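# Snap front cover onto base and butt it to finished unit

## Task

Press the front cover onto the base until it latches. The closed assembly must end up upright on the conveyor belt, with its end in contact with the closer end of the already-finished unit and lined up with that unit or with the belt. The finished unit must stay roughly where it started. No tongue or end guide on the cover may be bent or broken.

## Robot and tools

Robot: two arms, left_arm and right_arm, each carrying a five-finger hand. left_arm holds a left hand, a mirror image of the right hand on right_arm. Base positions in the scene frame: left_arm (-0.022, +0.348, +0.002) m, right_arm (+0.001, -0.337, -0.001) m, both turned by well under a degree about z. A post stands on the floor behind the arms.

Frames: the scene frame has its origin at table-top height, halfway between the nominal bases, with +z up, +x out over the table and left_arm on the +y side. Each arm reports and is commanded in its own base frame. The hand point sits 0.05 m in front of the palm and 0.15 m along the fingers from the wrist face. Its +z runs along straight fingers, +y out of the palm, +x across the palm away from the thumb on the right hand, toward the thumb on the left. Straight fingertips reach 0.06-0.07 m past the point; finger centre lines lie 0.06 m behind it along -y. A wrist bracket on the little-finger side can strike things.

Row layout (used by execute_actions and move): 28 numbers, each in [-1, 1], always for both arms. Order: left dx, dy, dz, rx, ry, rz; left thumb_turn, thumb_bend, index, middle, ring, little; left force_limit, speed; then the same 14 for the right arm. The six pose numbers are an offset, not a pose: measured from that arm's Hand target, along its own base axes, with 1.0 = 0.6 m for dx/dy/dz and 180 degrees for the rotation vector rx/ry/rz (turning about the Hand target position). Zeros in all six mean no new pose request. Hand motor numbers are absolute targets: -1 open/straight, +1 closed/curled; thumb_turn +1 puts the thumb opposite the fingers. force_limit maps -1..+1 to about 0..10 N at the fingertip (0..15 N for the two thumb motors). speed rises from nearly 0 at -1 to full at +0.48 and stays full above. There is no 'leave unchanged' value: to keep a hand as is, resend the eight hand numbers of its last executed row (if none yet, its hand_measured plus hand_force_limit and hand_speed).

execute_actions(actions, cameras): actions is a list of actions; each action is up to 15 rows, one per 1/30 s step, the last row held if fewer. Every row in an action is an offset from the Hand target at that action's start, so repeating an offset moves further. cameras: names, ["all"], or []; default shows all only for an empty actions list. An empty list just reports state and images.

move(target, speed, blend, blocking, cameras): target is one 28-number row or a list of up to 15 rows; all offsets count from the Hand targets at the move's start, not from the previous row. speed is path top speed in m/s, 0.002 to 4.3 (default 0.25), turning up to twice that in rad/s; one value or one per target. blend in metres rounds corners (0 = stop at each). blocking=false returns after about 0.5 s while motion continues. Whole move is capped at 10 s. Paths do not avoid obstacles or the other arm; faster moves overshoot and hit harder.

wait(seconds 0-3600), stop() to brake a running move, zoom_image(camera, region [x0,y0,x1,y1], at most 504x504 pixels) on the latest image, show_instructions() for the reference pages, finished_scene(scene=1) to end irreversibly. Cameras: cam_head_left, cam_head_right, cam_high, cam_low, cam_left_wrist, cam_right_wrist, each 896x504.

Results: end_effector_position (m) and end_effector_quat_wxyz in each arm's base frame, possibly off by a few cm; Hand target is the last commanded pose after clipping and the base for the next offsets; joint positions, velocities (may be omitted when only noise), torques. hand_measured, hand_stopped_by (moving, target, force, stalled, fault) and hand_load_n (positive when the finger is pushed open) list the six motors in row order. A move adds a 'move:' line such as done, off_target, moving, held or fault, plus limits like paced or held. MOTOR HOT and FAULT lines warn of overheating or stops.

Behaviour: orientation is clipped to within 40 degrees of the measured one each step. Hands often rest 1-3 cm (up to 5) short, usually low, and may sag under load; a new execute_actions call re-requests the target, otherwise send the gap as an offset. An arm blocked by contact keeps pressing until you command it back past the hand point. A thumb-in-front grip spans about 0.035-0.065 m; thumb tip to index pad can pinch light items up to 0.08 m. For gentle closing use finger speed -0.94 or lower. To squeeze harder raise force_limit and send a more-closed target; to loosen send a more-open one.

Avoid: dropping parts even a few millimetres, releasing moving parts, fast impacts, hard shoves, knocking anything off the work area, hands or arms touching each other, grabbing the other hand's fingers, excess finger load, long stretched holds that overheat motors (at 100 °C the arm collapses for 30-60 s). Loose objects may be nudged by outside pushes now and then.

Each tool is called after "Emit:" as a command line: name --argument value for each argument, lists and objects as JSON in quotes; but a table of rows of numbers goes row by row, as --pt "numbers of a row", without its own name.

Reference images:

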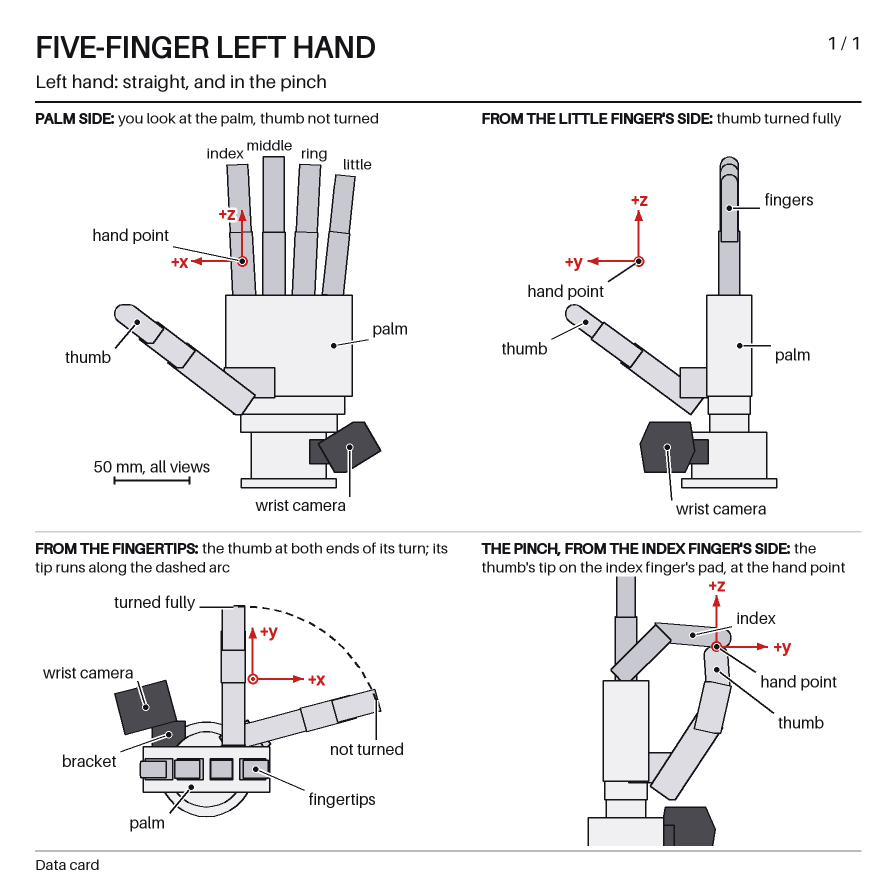

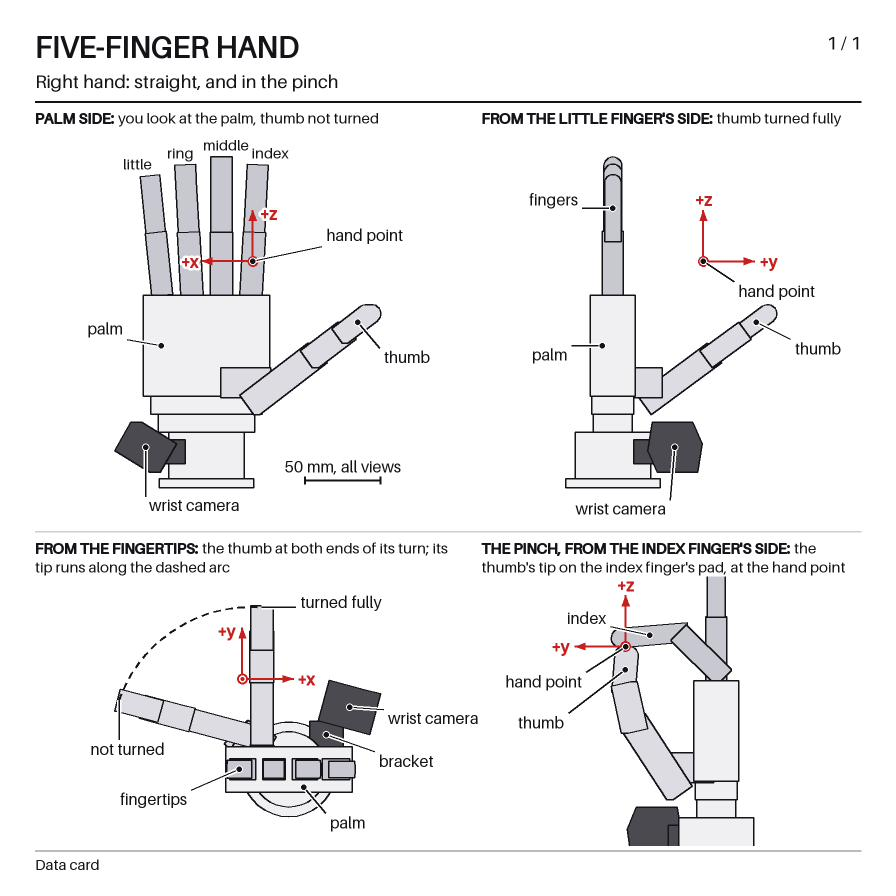

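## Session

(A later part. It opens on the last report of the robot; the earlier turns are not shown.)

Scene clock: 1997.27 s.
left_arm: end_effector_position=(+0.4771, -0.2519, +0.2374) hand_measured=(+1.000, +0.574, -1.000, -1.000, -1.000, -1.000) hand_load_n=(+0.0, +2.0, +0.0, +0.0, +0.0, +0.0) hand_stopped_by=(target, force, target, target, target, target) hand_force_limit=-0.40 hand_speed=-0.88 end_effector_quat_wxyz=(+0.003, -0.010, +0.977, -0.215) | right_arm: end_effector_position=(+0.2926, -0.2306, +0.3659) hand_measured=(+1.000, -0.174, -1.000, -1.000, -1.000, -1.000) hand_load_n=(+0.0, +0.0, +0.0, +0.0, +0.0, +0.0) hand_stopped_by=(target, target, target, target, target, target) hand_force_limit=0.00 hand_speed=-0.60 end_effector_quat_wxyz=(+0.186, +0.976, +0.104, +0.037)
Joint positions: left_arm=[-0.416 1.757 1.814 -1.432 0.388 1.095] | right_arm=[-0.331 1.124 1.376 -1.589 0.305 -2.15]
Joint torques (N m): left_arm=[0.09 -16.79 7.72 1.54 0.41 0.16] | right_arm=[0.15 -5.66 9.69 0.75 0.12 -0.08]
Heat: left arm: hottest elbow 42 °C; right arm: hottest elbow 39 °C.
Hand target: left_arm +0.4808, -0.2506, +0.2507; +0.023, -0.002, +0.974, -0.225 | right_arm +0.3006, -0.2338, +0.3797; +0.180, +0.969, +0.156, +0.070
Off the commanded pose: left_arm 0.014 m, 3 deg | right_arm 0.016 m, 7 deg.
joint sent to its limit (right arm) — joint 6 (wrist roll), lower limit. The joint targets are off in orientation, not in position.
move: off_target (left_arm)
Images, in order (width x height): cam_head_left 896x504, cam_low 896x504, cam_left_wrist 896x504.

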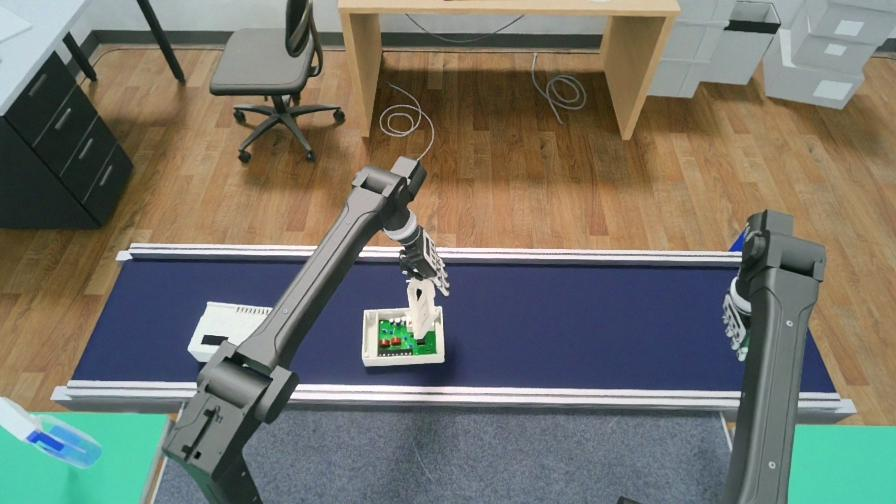

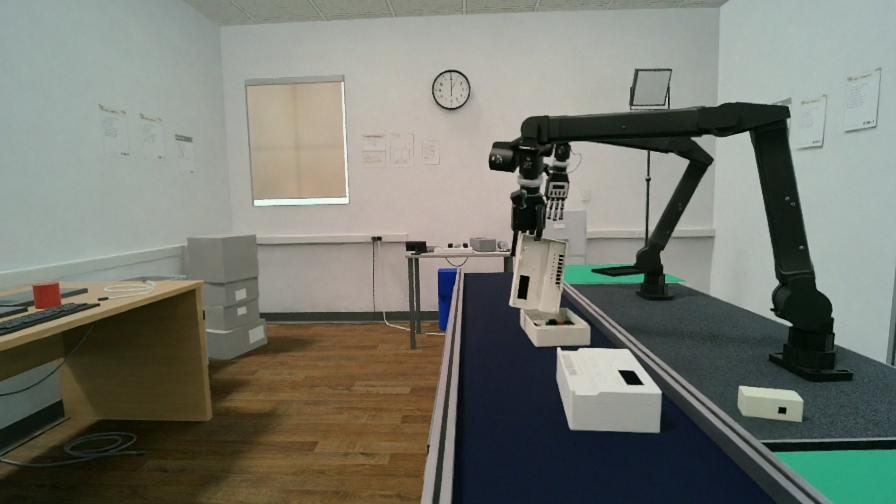

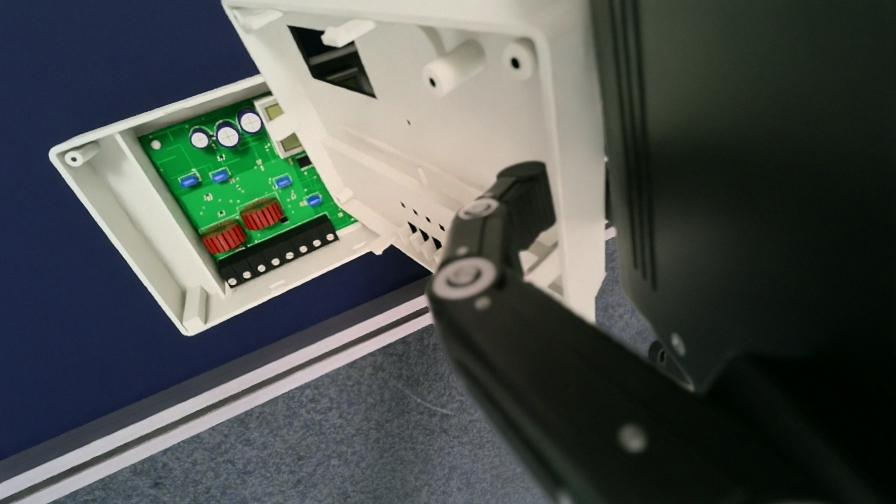

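Emit:
move --pt "0.0 0.0 0.09 0 0 0 1 0.95 -1 -1 -1 -1 -0.4 -0.88 0 0 0 0 0 0 1 -0.17 -1 -1 -1 -1 0.0 -0.6" --pt "0.0 -0.183 0.09 0.12 0 0 1 0.95 -1 -1 -1 -1 -0.4 -0.88 0 0 0 0 0 0 1 -0.17 -1 -1 -1 -1 0.0 -0.6" --speed '[0.06,0.06]' --cameras '["cam_low","cam_head_left","cam_left_wrist"]'

Emit:
zoom_image --camera "cam_low" --region '[490, 220, 590, 340]'

Emit:
zoom_image --camera "cam_head_left" --region '[400, 220, 520, 360]'

Scene clock: 2023.93 s.
left_arm: end_effector_position=(+0.4778, -0.3542, +0.2873) hand_measured=(+1.000, +0.574, -1.000, -1.000, -1.000, -1.000) hand_load_n=(+0.0, +4.5, +0.0, +0.0, +0.0, +0.0) hand_stopped_by=(target, force, target, target, target, target) hand_force_limit=-0.40 hand_speed=-0.88 end_effector_quat_wxyz=(+0.066, +0.011, +0.995, -0.070) | right_arm: end_effector_position=(+0.2926, -0.2306, +0.3659) hand_measured=(+1.000, -0.174, -1.000, -1.000, -1.000, -1.000) hand_load_n=(+0.0, +0.0, +0.0, +0.0, +0.0, +0.0) hand_stopped_by=(target, target, target, target, target, target) hand_force_limit=0.00 hand_speed=-0.60 end_effector_quat_wxyz=(+0.186, +0.976, +0.104, +0.037)
Joint positions: left_arm=[-0.677 1.993 2.299 -1.685 0.028 0.913] | right_arm=[-0.331 1.124 1.376 -1.589 0.305 -2.15]
Joint torques (N m): left_arm=[-0.67 -17.85 11.17 0.44 -0.2 -0.15] | right_arm=[0.21 -5.66 9.69 0.75 0.12 -0.08]
Heat: left arm: hottest elbow 41 °C; right arm: hottest elbow 39 °C.
Hand target: left_arm +0.4810, -0.3604, +0.3047; +0.023, +0.002, +0.999, -0.039 | right_arm +0.3006, -0.2338, +0.3797; +0.180, +0.969, +0.156, +0.070
Off the commanded pose: left_arm 0.019 m, 6 deg | right_arm 0.016 m, 7 deg.
joint sent to its limit (left arm) — joint 4 (wrist pitch), lower limit. The joint targets are off in orientation, not in position.
joint sent to its limit (right arm) — joint 6 (wrist roll), lower limit. The joint targets are off in orientation, not in position.
move: off_target (left_arm)
Images, in order (width x height): cam_head_left 896x504, cam_low 896x504, cam_left_wrist 896x504.

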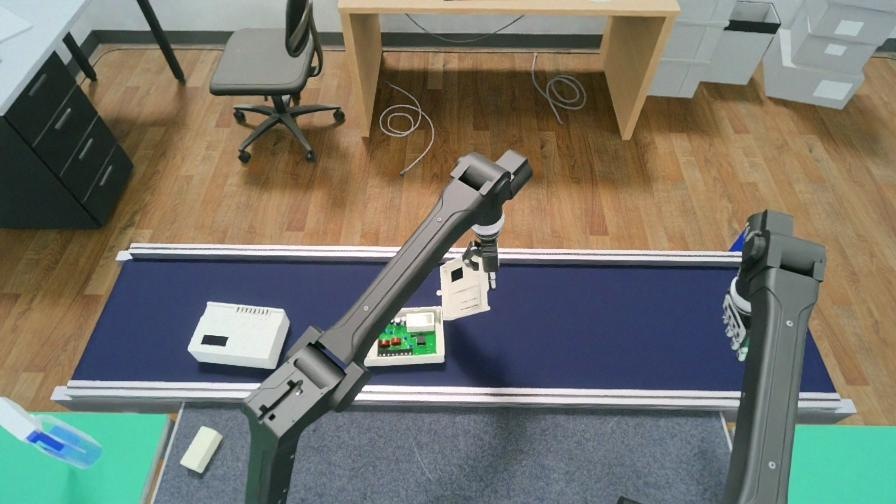

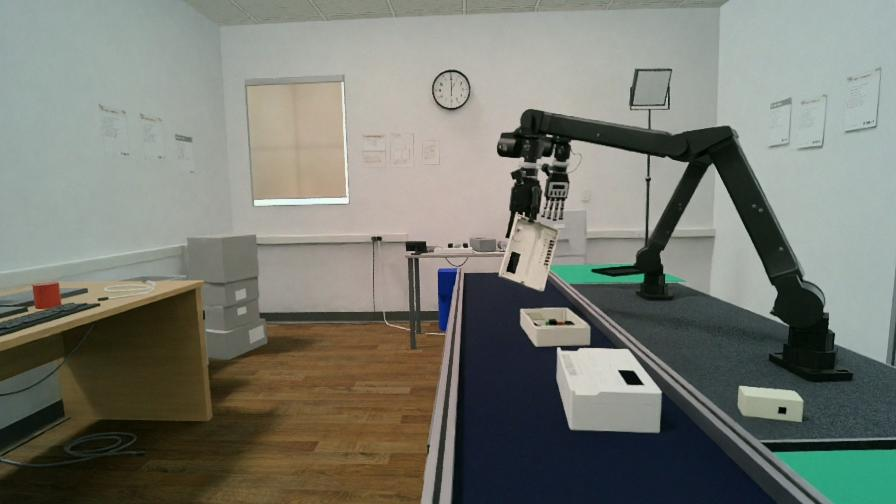

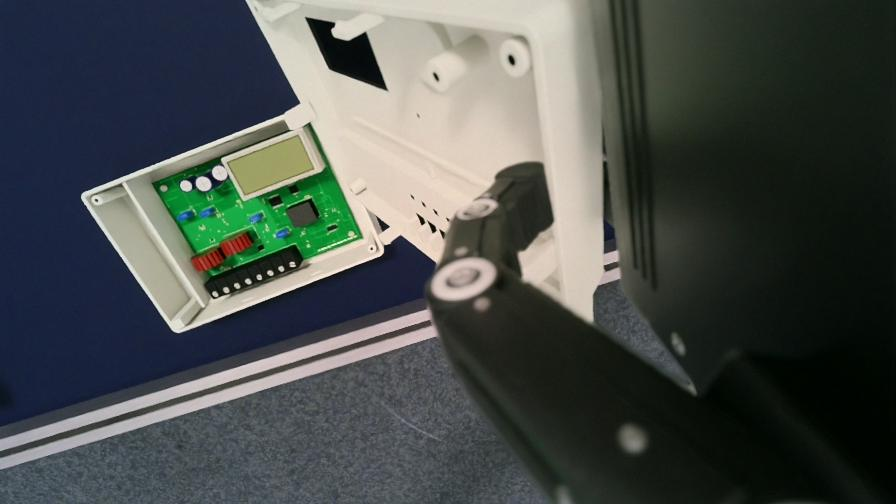

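Scaled by 4.200 from the camera's image (finer frame: 1280x720).

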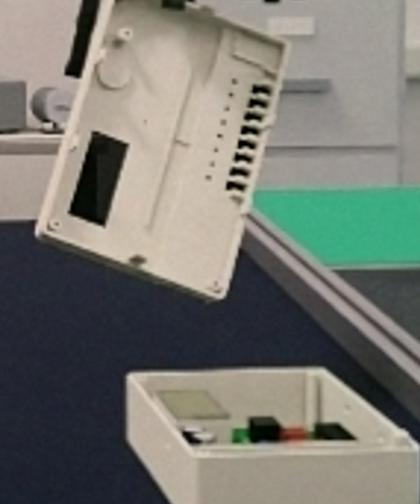

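Scaled by 3.600 from the camera's image (finer frame: 1280x720).

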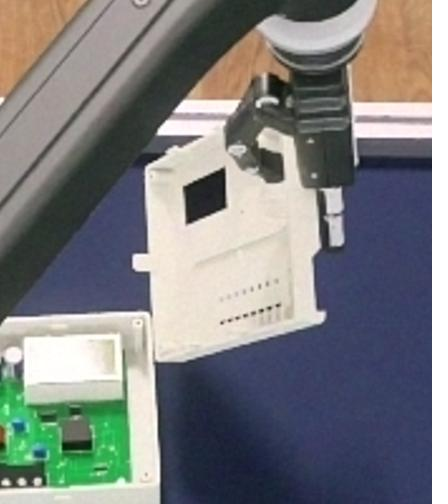

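Emit:
move --pt "0.0 -0.083 -0.02 0 0 0 1 0.95 -1 -1 -1 -1 -0.4 -0.88 0 0 0 0 0 0 1 -0.17 -1 -1 -1 -1 0.0 -0.6" --pt "0.0 -0.083 -0.11 0.025 0 0 1 0.95 -1 -1 -1 -1 -0.4 -0.88 0 0 0 0 0 0 1 -0.17 -1 -1 -1 -1 0.0 -0.6" --speed '[0.06,0.06]' --cameras '["cam_low","cam_head_left","cam_high"]'

Emit:
zoom_image --camera "cam_low" --region '[490, 220, 590, 340]'

Emit:
zoom_image --camera "cam_head_left" --region '[400, 240, 520, 380]'

Scene clock: 2035.77 s.
left_arm: end_effector_position=(+0.4859, -0.4076, +0.2383) hand_measured=(+1.000, +0.574, -1.000, -1.000, -1.000, -1.000) hand_load_n=(+0.5, +5.0, +0.0, +0.0, +0.0, +0.0) hand_stopped_by=(target, force, target, target, target, target) hand_force_limit=-0.40 hand_speed=-0.88 end_effector_quat_wxyz=(+0.069, +0.011, +0.997, -0.039) | right_arm: end_effector_position=(+0.2926, -0.2306, +0.3659) hand_measured=(+1.000, -0.174, -1.000, -1.000, -1.000, -1.000) hand_load_n=(+0.0, +0.0, +0.0, +0.5, +0.0, +0.0) hand_stopped_by=(target, target, target, target, target, target) hand_force_limit=0.00 hand_speed=-0.60 end_effector_quat_wxyz=(+0.186, +0.976, +0.104, +0.037)
Joint positions: left_arm=[-0.747 2.15 2.421 -1.685 -0.034 0.848] | right_arm=[-0.331 1.124 1.376 -1.589 0.305 -2.15]
Joint torques (N m): left_arm=[-0.85 -19.43 7.76 0.46 -0.25 -0.14] | right_arm=[0.15 -5.66 9.69 0.73 0.12 -0.08]
Heat: left arm: hottest elbow 42 °C; right arm: hottest elbow 39 °C.
Hand target: left_arm +0.4809, -0.4103, +0.2387; +0.023, +0.004, +1.000, +0.001 | right_arm +0.3006, -0.2338, +0.3797; +0.180, +0.969, +0.156, +0.070
Off the commanded pose: left_arm 0.006 m, 7 deg | right_arm 0.016 m, 7 deg.
joint sent to its limit (left arm) — joint 4 (wrist pitch), lower limit. The joint targets are off in orientation, not in position.
joint sent to its limit (right arm) — joint 6 (wrist roll), lower limit. The joint targets are off in orientation, not in position.
move: off_target (left_arm)
Images, in order (width x height): cam_head_left 896x504, cam_high 896x504, cam_low 896x504.

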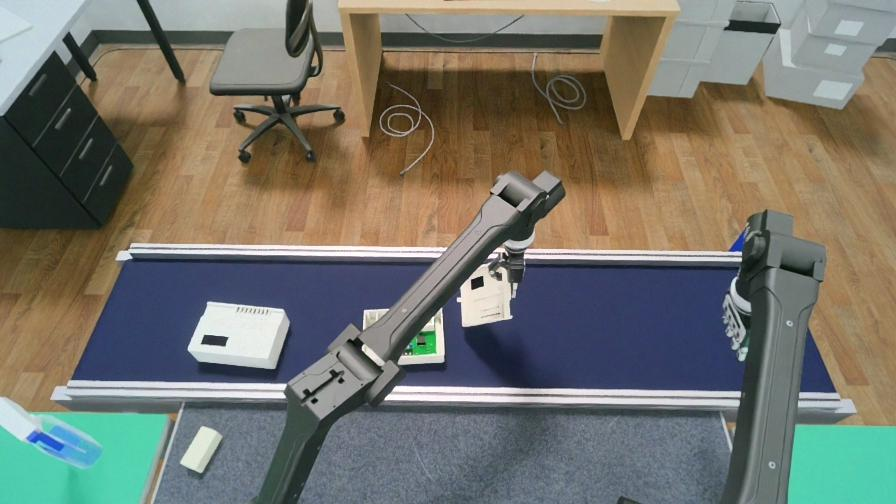

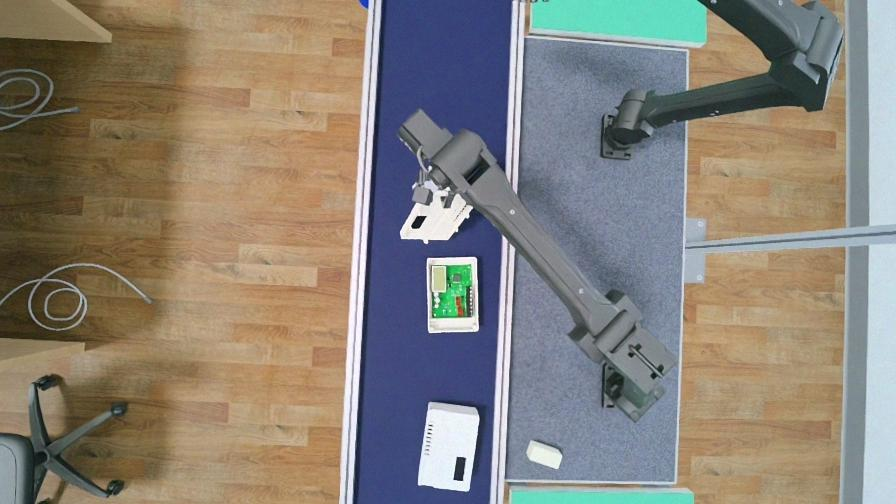

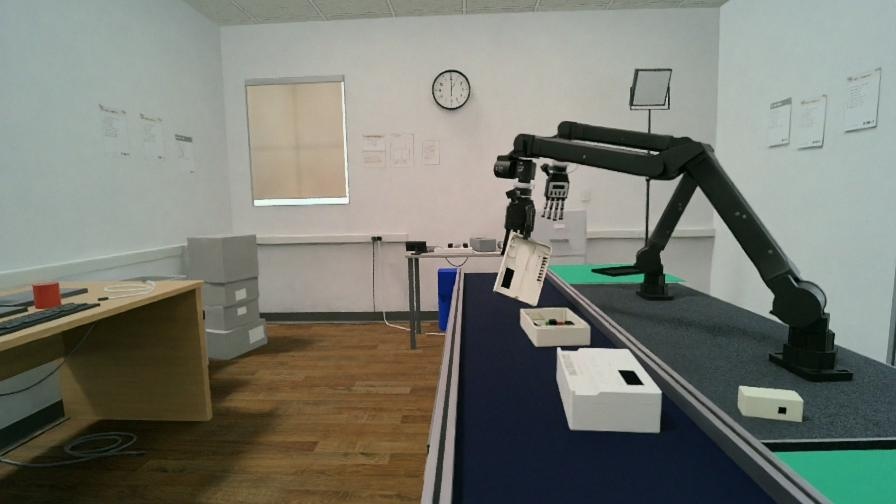

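Scaled by 4.200 from the camera's image (finer frame: 1280x720).

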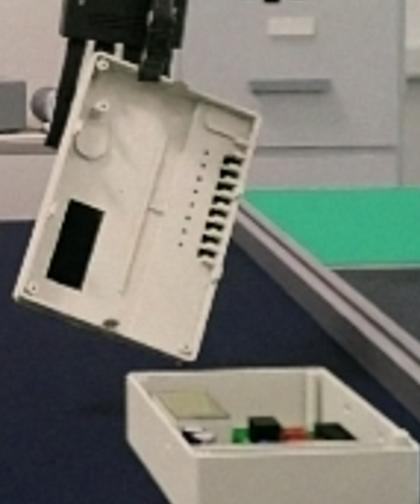

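Scaled by 3.600 from the camera's image (finer frame: 1280x720).

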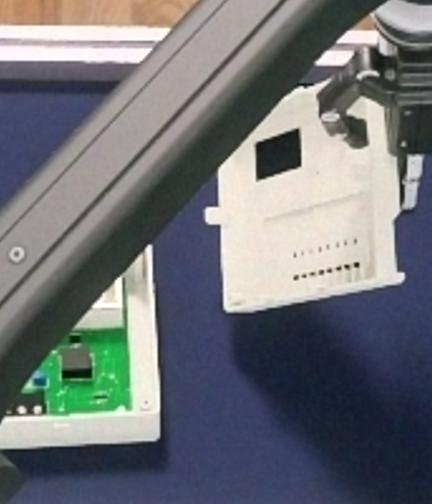

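Emit:
execute_actions --actions '[]'

Scene clock: 2048.03 s.
left_arm: end_effector_position=(+0.4859, -0.4076, +0.2383) hand_measured=(+1.000, +0.574, -1.000, -1.000, -1.000, -1.000) hand_load_n=(+0.5, +5.0, +0.0, +0.0, +0.0, +0.0) hand_stopped_by=(target, force, target, target, target, target) hand_force_limit=-0.40 hand_speed=-0.88 end_effector_quat_wxyz=(+0.069, +0.011, +0.997, -0.039) | right_arm: end_effector_position=(+0.2926, -0.2306, +0.3659) hand_measured=(+1.000, -0.174, -1.000, -1.000, -1.000, -1.000) hand_load_n=(+0.0, +0.0, +0.0, +0.0, +0.0, +0.0) hand_stopped_by=(target, target, target, target, target, target) hand_force_limit=0.00 hand_speed=-0.60 end_effector_quat_wxyz=(+0.186, +0.976, +0.104, +0.037)
Joint positions: left_arm=[-0.747 2.15 2.421 -1.685 -0.034 0.848] | right_arm=[-0.331 1.124 1.376 -1.589 0.305 -2.15]
Joint velocities: within noise
Joint torques (N m): left_arm=[-0.97 -19.49 7.66 0.43 -0.27 -0.15] | right_arm=[0.15 -5.66 9.69 0.75 0.12 -0.08]
Heat: left arm: hottest elbow 41 °C; right arm: hottest elbow 39 °C.
Hand target: left_arm +0.4809, -0.4103, +0.2387; +0.023, +0.004, +1.000, +0.001 | right_arm +0.3006, -0.2338, +0.3797; +0.180, +0.969, +0.156, +0.070
Off the commanded pose: left_arm 0.006 m, 7 deg | right_arm 0.016 m, 7 deg.

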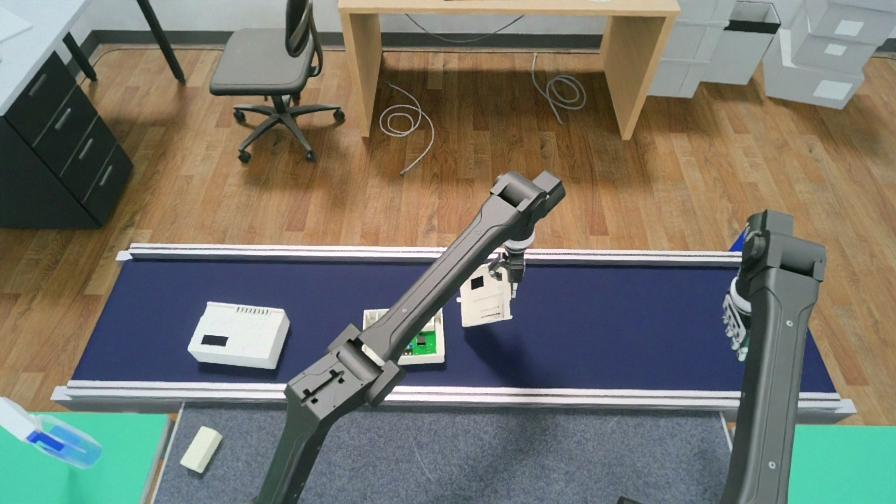

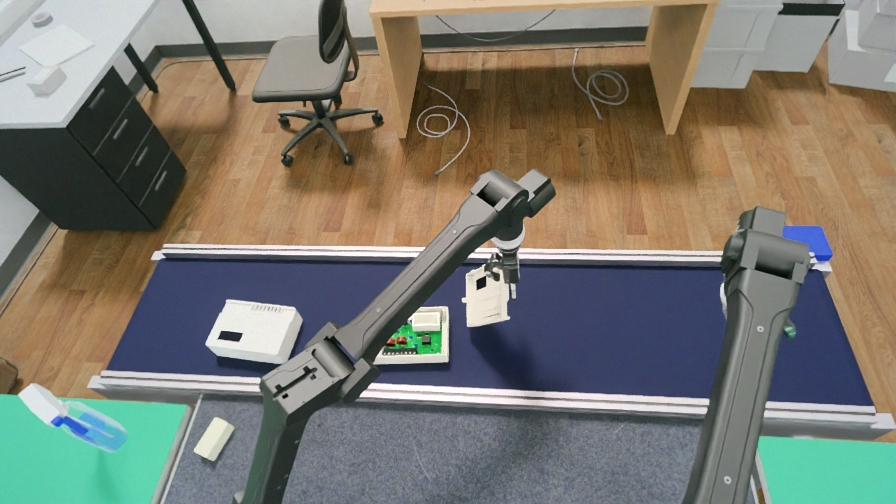

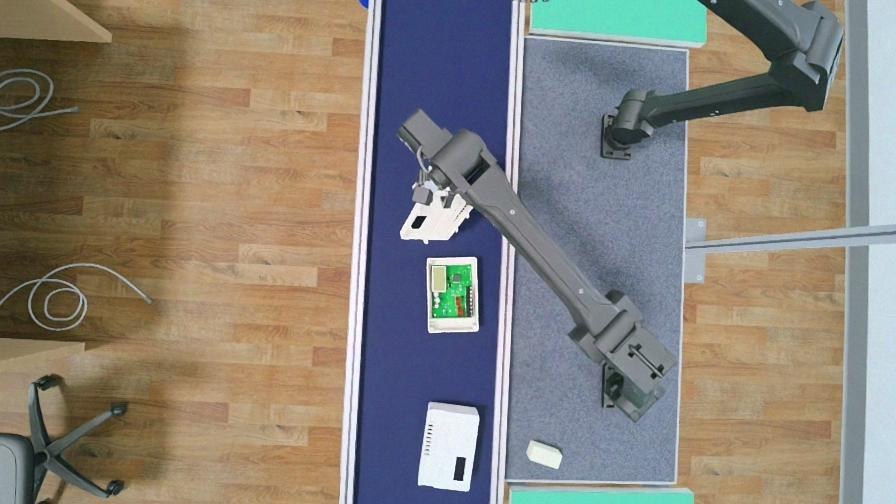

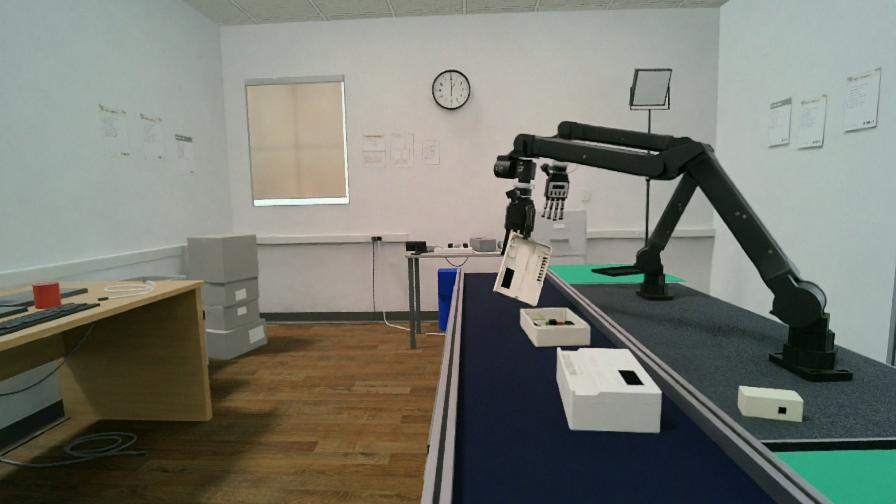

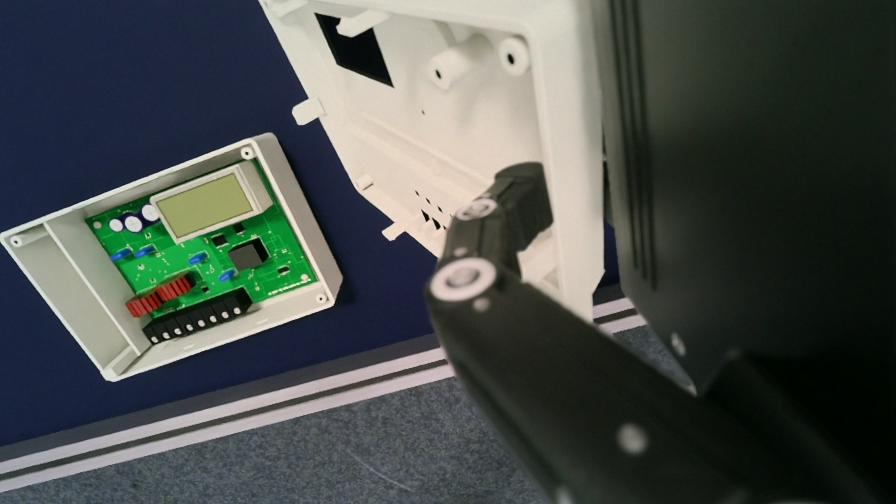

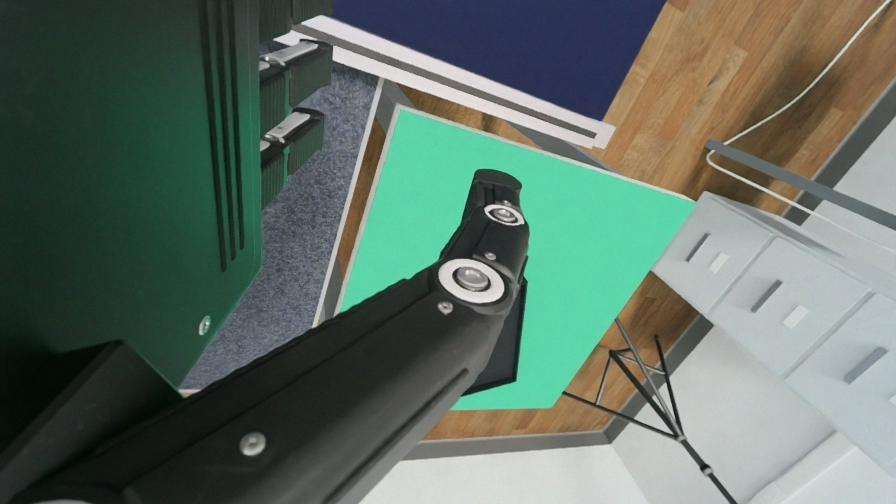

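Emit:
zoom_image --camera "cam_low" --region '[470, 180, 620, 360]'

Emit:
zoom_image --camera "cam_high" --region '[370, 90, 530, 350]'

Scaled by 2.800 from the camera's image (finer frame: 1280x720).

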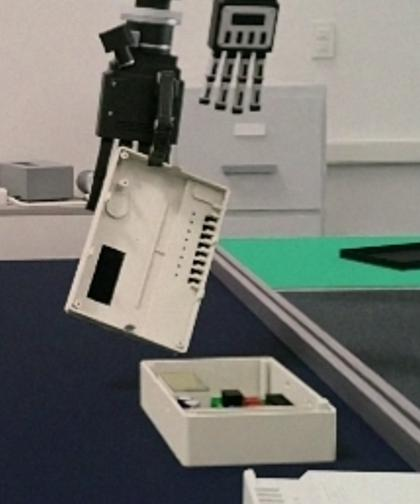

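Scaled by 1.938 from the camera's image (finer frame: 1280x720).

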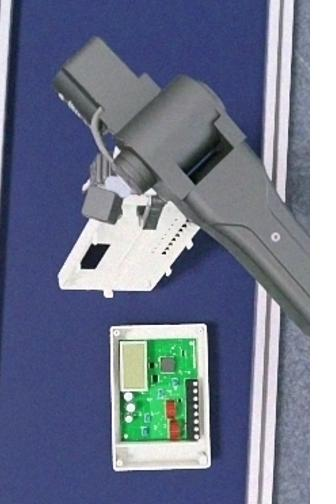

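Emit:
move --target '[0,0.005,-0.03,0,0.04,0,1,0.95,-1,-1,-1,-1,-0.4,-0.88,0,0,0,0,0,0,1,-0.17,-1,-1,-1,-1,0.0,-0.6]' --speed 0.05 --cameras '["cam_low","cam_high","cam_left_wrist"]'

Emit:
zoom_image --camera "cam_low" --region '[470, 180, 620, 360]'

Scene clock: 2061.40 s.
left_arm: end_effector_position=(+0.4790, -0.4121, +0.2222) hand_measured=(+1.000, +0.574, -1.000, -1.000, -1.000, -1.000) hand_load_n=(+0.5, +5.0, +0.0, +0.0, +0.0, +0.0) hand_stopped_by=(target, force, target, target, target, target) hand_force_limit=-0.40 hand_speed=-0.88 end_effector_quat_wxyz=(+0.032, +0.008, +0.998, -0.058) | right_arm: end_effector_position=(+0.2926, -0.2306, +0.3659) hand_measured=(+1.000, -0.174, -1.000, -1.000, -1.000, -1.000) hand_load_n=(+0.0, +0.0, +0.0, +0.0, +0.0, +0.0) hand_stopped_by=(target, target, target, target, target, target) hand_force_limit=0.00 hand_speed=-0.60 end_effector_quat_wxyz=(+0.186, +0.976, +0.104, +0.037)
Joint positions: left_arm=[-0.735 2.163 2.402 -1.685 0.044 0.848] | right_arm=[-0.331 1.124 1.376 -1.589 0.305 -2.15]
Joint torques (N m): left_arm=[0.5 -19.9 7.54 0.4 0.1 0.04] | right_arm=[0.15 -5.66 9.69 0.75 0.12 -0.08]
Heat: left arm: hottest shoulder 40 °C; right arm: hottest elbow 39 °C.
Hand target: left_arm +0.4809, -0.4072, +0.2207; -0.040, +0.004, +0.999, +0.000 | right_arm +0.3006, -0.2338, +0.3797; +0.180, +0.969, +0.156, +0.070
Off the commanded pose: left_arm 0.005 m, 11 deg | right_arm 0.016 m, 7 deg.
joint sent to its limit (left arm) — joint 4 (wrist pitch), lower limit. The joint targets are off in orientation, not in position.
joint sent to its limit (right arm) — joint 6 (wrist roll), lower limit. The joint targets are off in orientation, not in position.
move: off_target (left_arm)
Images, in order (width x height): cam_high 896x504, cam_low 896x504, cam_left_wrist 896x504.

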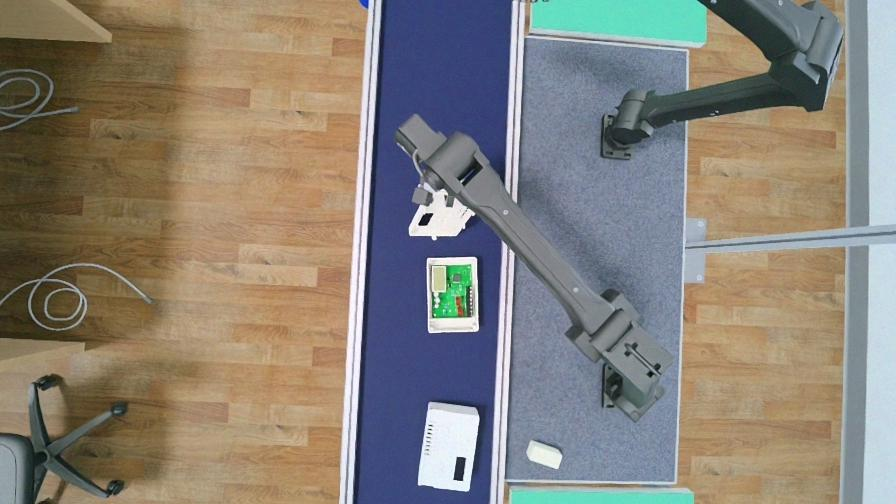

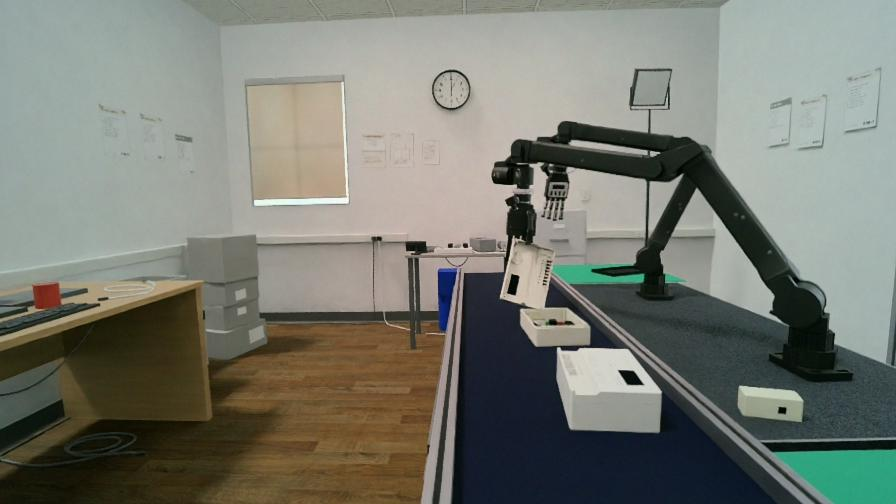

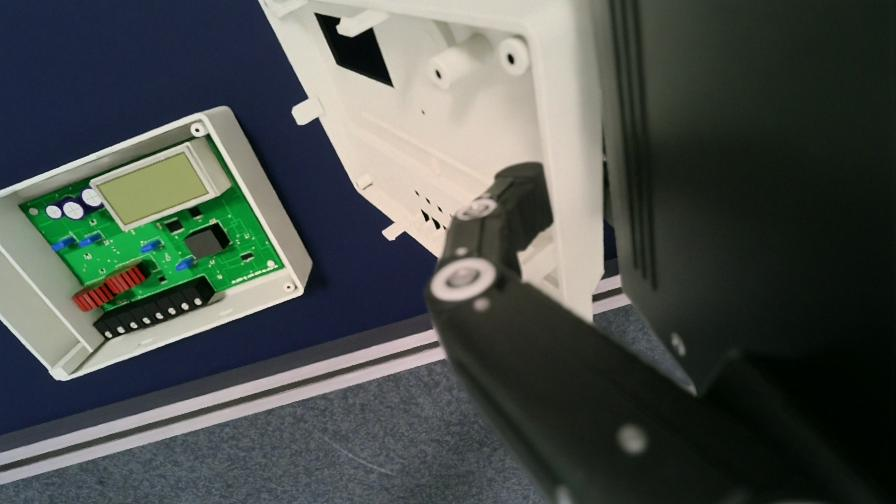

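Scaled by 2.800 from the camera's image (finer frame: 1280x720).

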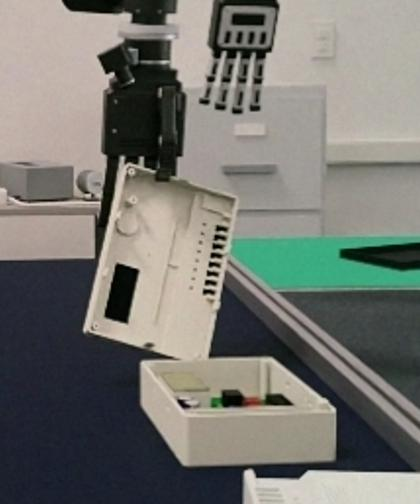

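Emit:
move --target '[0,0,-0.04,0,0.01,0,1,0.95,-1,-1,-1,-1,-0.4,-0.88,0,0,0,0,0,0,1,-0.17,-1,-1,-1,-1,0.0,-0.6]' --speed 0.04 --cameras '["cam_low","cam_high","cam_left_wrist"]'

Emit:
zoom_image --camera "cam_low" --region '[470, 180, 620, 360]'

Scene clock: 2066.17 s.
left_arm: end_effector_position=(+0.4785, -0.4126, +0.2046) hand_measured=(+1.000, +0.574, -1.000, -1.000, -1.000, -1.000) hand_load_n=(+0.5, +4.5, +0.0, +0.0, +0.0, +0.5) hand_stopped_by=(target, force, target, target, target, target) hand_force_limit=-0.40 hand_speed=-0.88 end_effector_quat_wxyz=(+0.012, +0.005, +0.998, -0.055) | right_arm: end_effector_position=(+0.2926, -0.2306, +0.3659) hand_measured=(+1.000, -0.174, -1.000, -1.000, -1.000, -1.000) hand_load_n=(+0.0, +0.0, +0.0, +0.0, +0.0, +0.0) hand_stopped_by=(target, target, target, target, target, target) hand_force_limit=0.00 hand_speed=-0.60 end_effector_quat_wxyz=(+0.186, +0.976, +0.104, +0.037)
Joint positions: left_arm=[-0.73 2.186 2.392 -1.685 0.066 0.848] | right_arm=[-0.331 1.124 1.376 -1.589 0.305 -2.15]
Joint torques (N m): left_arm=[0.15 -18.84 7.36 0.39 0.08 0.09] | right_arm=[0.21 -5.66 9.69 0.75 0.12 -0.08]
Heat: left arm: hottest shoulder 40 °C; right arm: hottest elbow 39 °C.
Hand target: left_arm +0.4809, -0.4073, +0.1966; -0.056, +0.004, +0.998, +0.000 | right_arm +0.3006, -0.2338, +0.3797; +0.180, +0.969, +0.156, +0.070
Off the commanded pose: left_arm 0.010 m, 10 deg | right_arm 0.016 m, 7 deg.
joint sent to its limit (left arm) — joint 4 (wrist pitch), lower limit. The joint targets are off in orientation, not in position.
joint sent to its limit (right arm) — joint 6 (wrist roll), lower limit. The joint targets are off in orientation, not in position.
move: off_target (left_arm)
Images, in order (width x height): cam_high 896x504, cam_low 896x504, cam_left_wrist 896x504.

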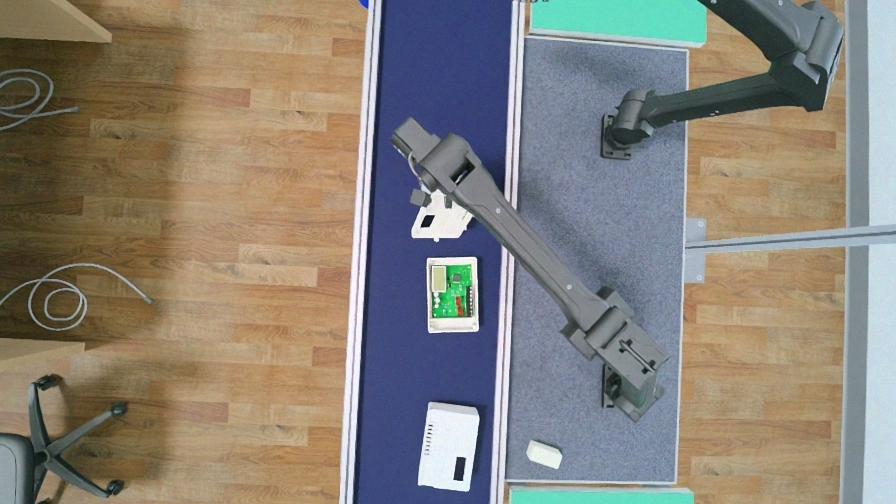

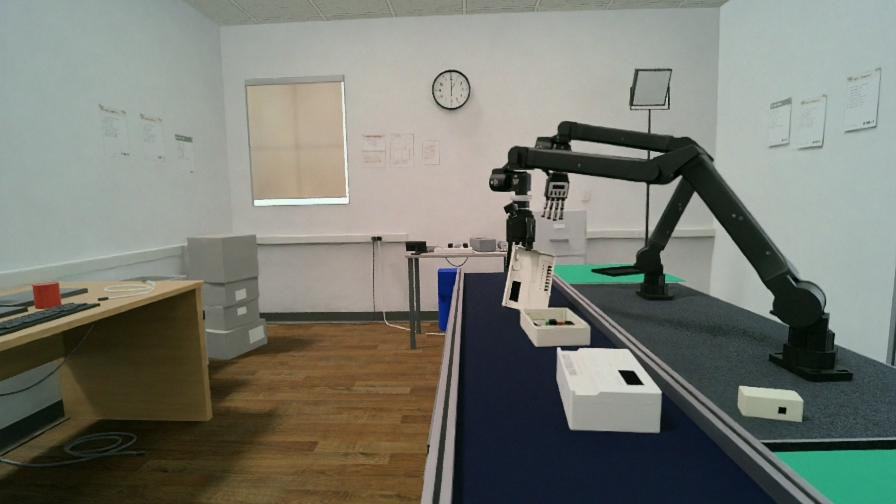

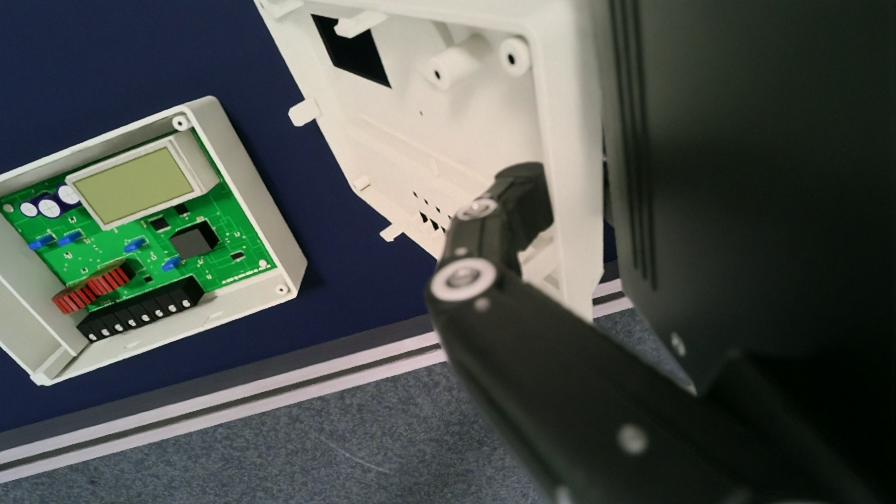

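Scaled by 2.800 from the camera's image (finer frame: 1280x720).

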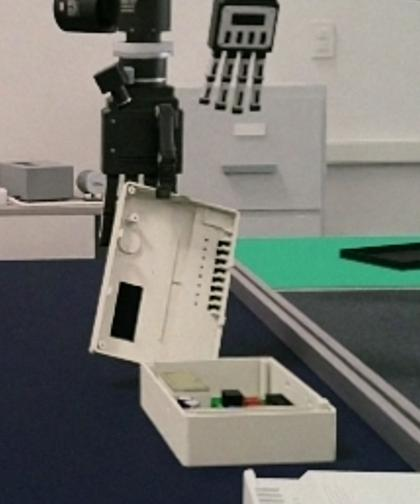

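Emit:
move --target '[0,0,-0.017,0,0.0,0,1,0.95,-1,-1,-1,-1,-0.4,-0.88,0,0,0,0,0,0,1,-0.17,-1,-1,-1,-1,0.0,-0.6]' --speed 0.04 --cameras '["cam_low"]'

Emit:
zoom_image --camera "cam_low" --region '[470, 180, 620, 360]'

Scene clock: 2071.90 s.
left_arm: end_effector_position=(+0.4785, -0.4130, +0.2030) hand_measured=(+1.000, +0.574, -1.000, -1.000, -1.000, -1.000) hand_load_n=(+0.5, +4.0, +0.0, +0.0, +0.0, +0.0) hand_stopped_by=(target, force, target, target, target, target) hand_force_limit=-0.40 hand_speed=-0.88 end_effector_quat_wxyz=(+0.011, +0.005, +0.998, -0.055) | right_arm: end_effector_position=(+0.2926, -0.2306, +0.3659) hand_measured=(+1.000, -0.174, -1.000, -1.000, -1.000, -1.000) hand_load_n=(+0.0, +0.0, +0.0, +0.0, +0.0, +0.0) hand_stopped_by=(target, target, target, target, target, target) hand_force_limit=0.00 hand_speed=-0.60 end_effector_quat_wxyz=(+0.186, +0.976, +0.104, +0.037)
Joint positions: left_arm=[-0.73 2.189 2.392 -1.685 0.068 0.848] | right_arm=[-0.331 1.124 1.376 -1.589 0.305 -2.15]
Joint torques (N m): left_arm=[0.38 -18.43 7.02 0.29 0.06 0.1] | right_arm=[0.15 -5.66 9.69 0.75 0.12 -0.08]
Heat: left arm: hottest shoulder 40 °C; right arm: hottest elbow 39 °C.
Hand target: left_arm +0.4809, -0.4073, +0.1864; -0.056, +0.004, +0.998, +0.000 | right_arm +0.3006, -0.2338, +0.3797; +0.180, +0.969, +0.156, +0.070
Off the commanded pose: left_arm 0.018 m, 10 deg | right_arm 0.016 m, 7 deg.
joint sent to its limit (left arm) — joint 4 (wrist pitch), lower limit. The joint targets are off in orientation, not in position.
joint sent to its limit (right arm) — joint 6 (wrist roll), lower limit. The joint targets are off in orientation, not in position.
move: off_target (left_arm)

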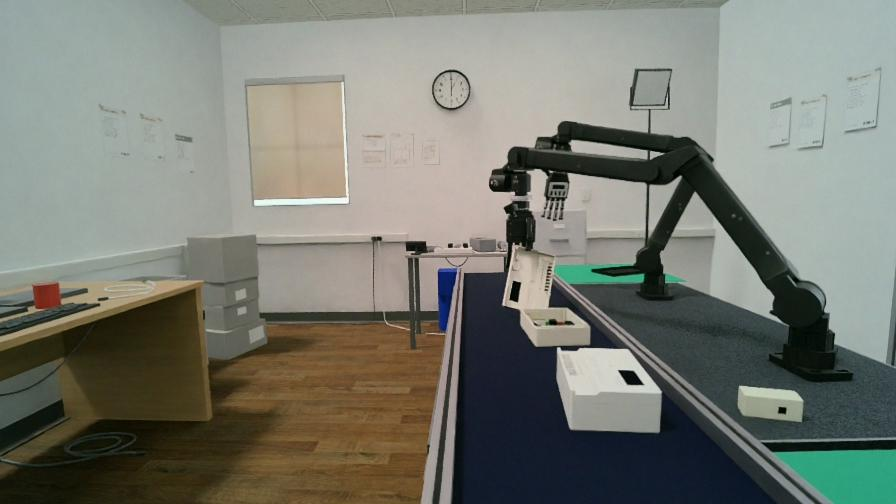

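Scaled by 2.800 from the camera's image (finer frame: 1280x720).

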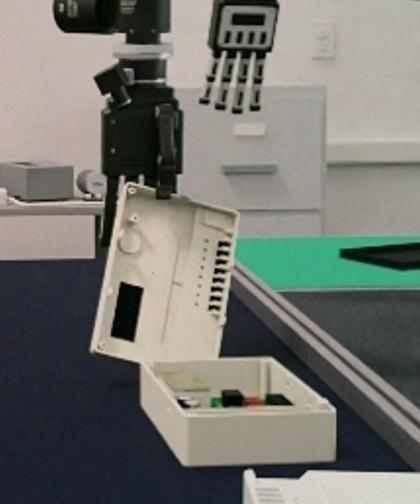

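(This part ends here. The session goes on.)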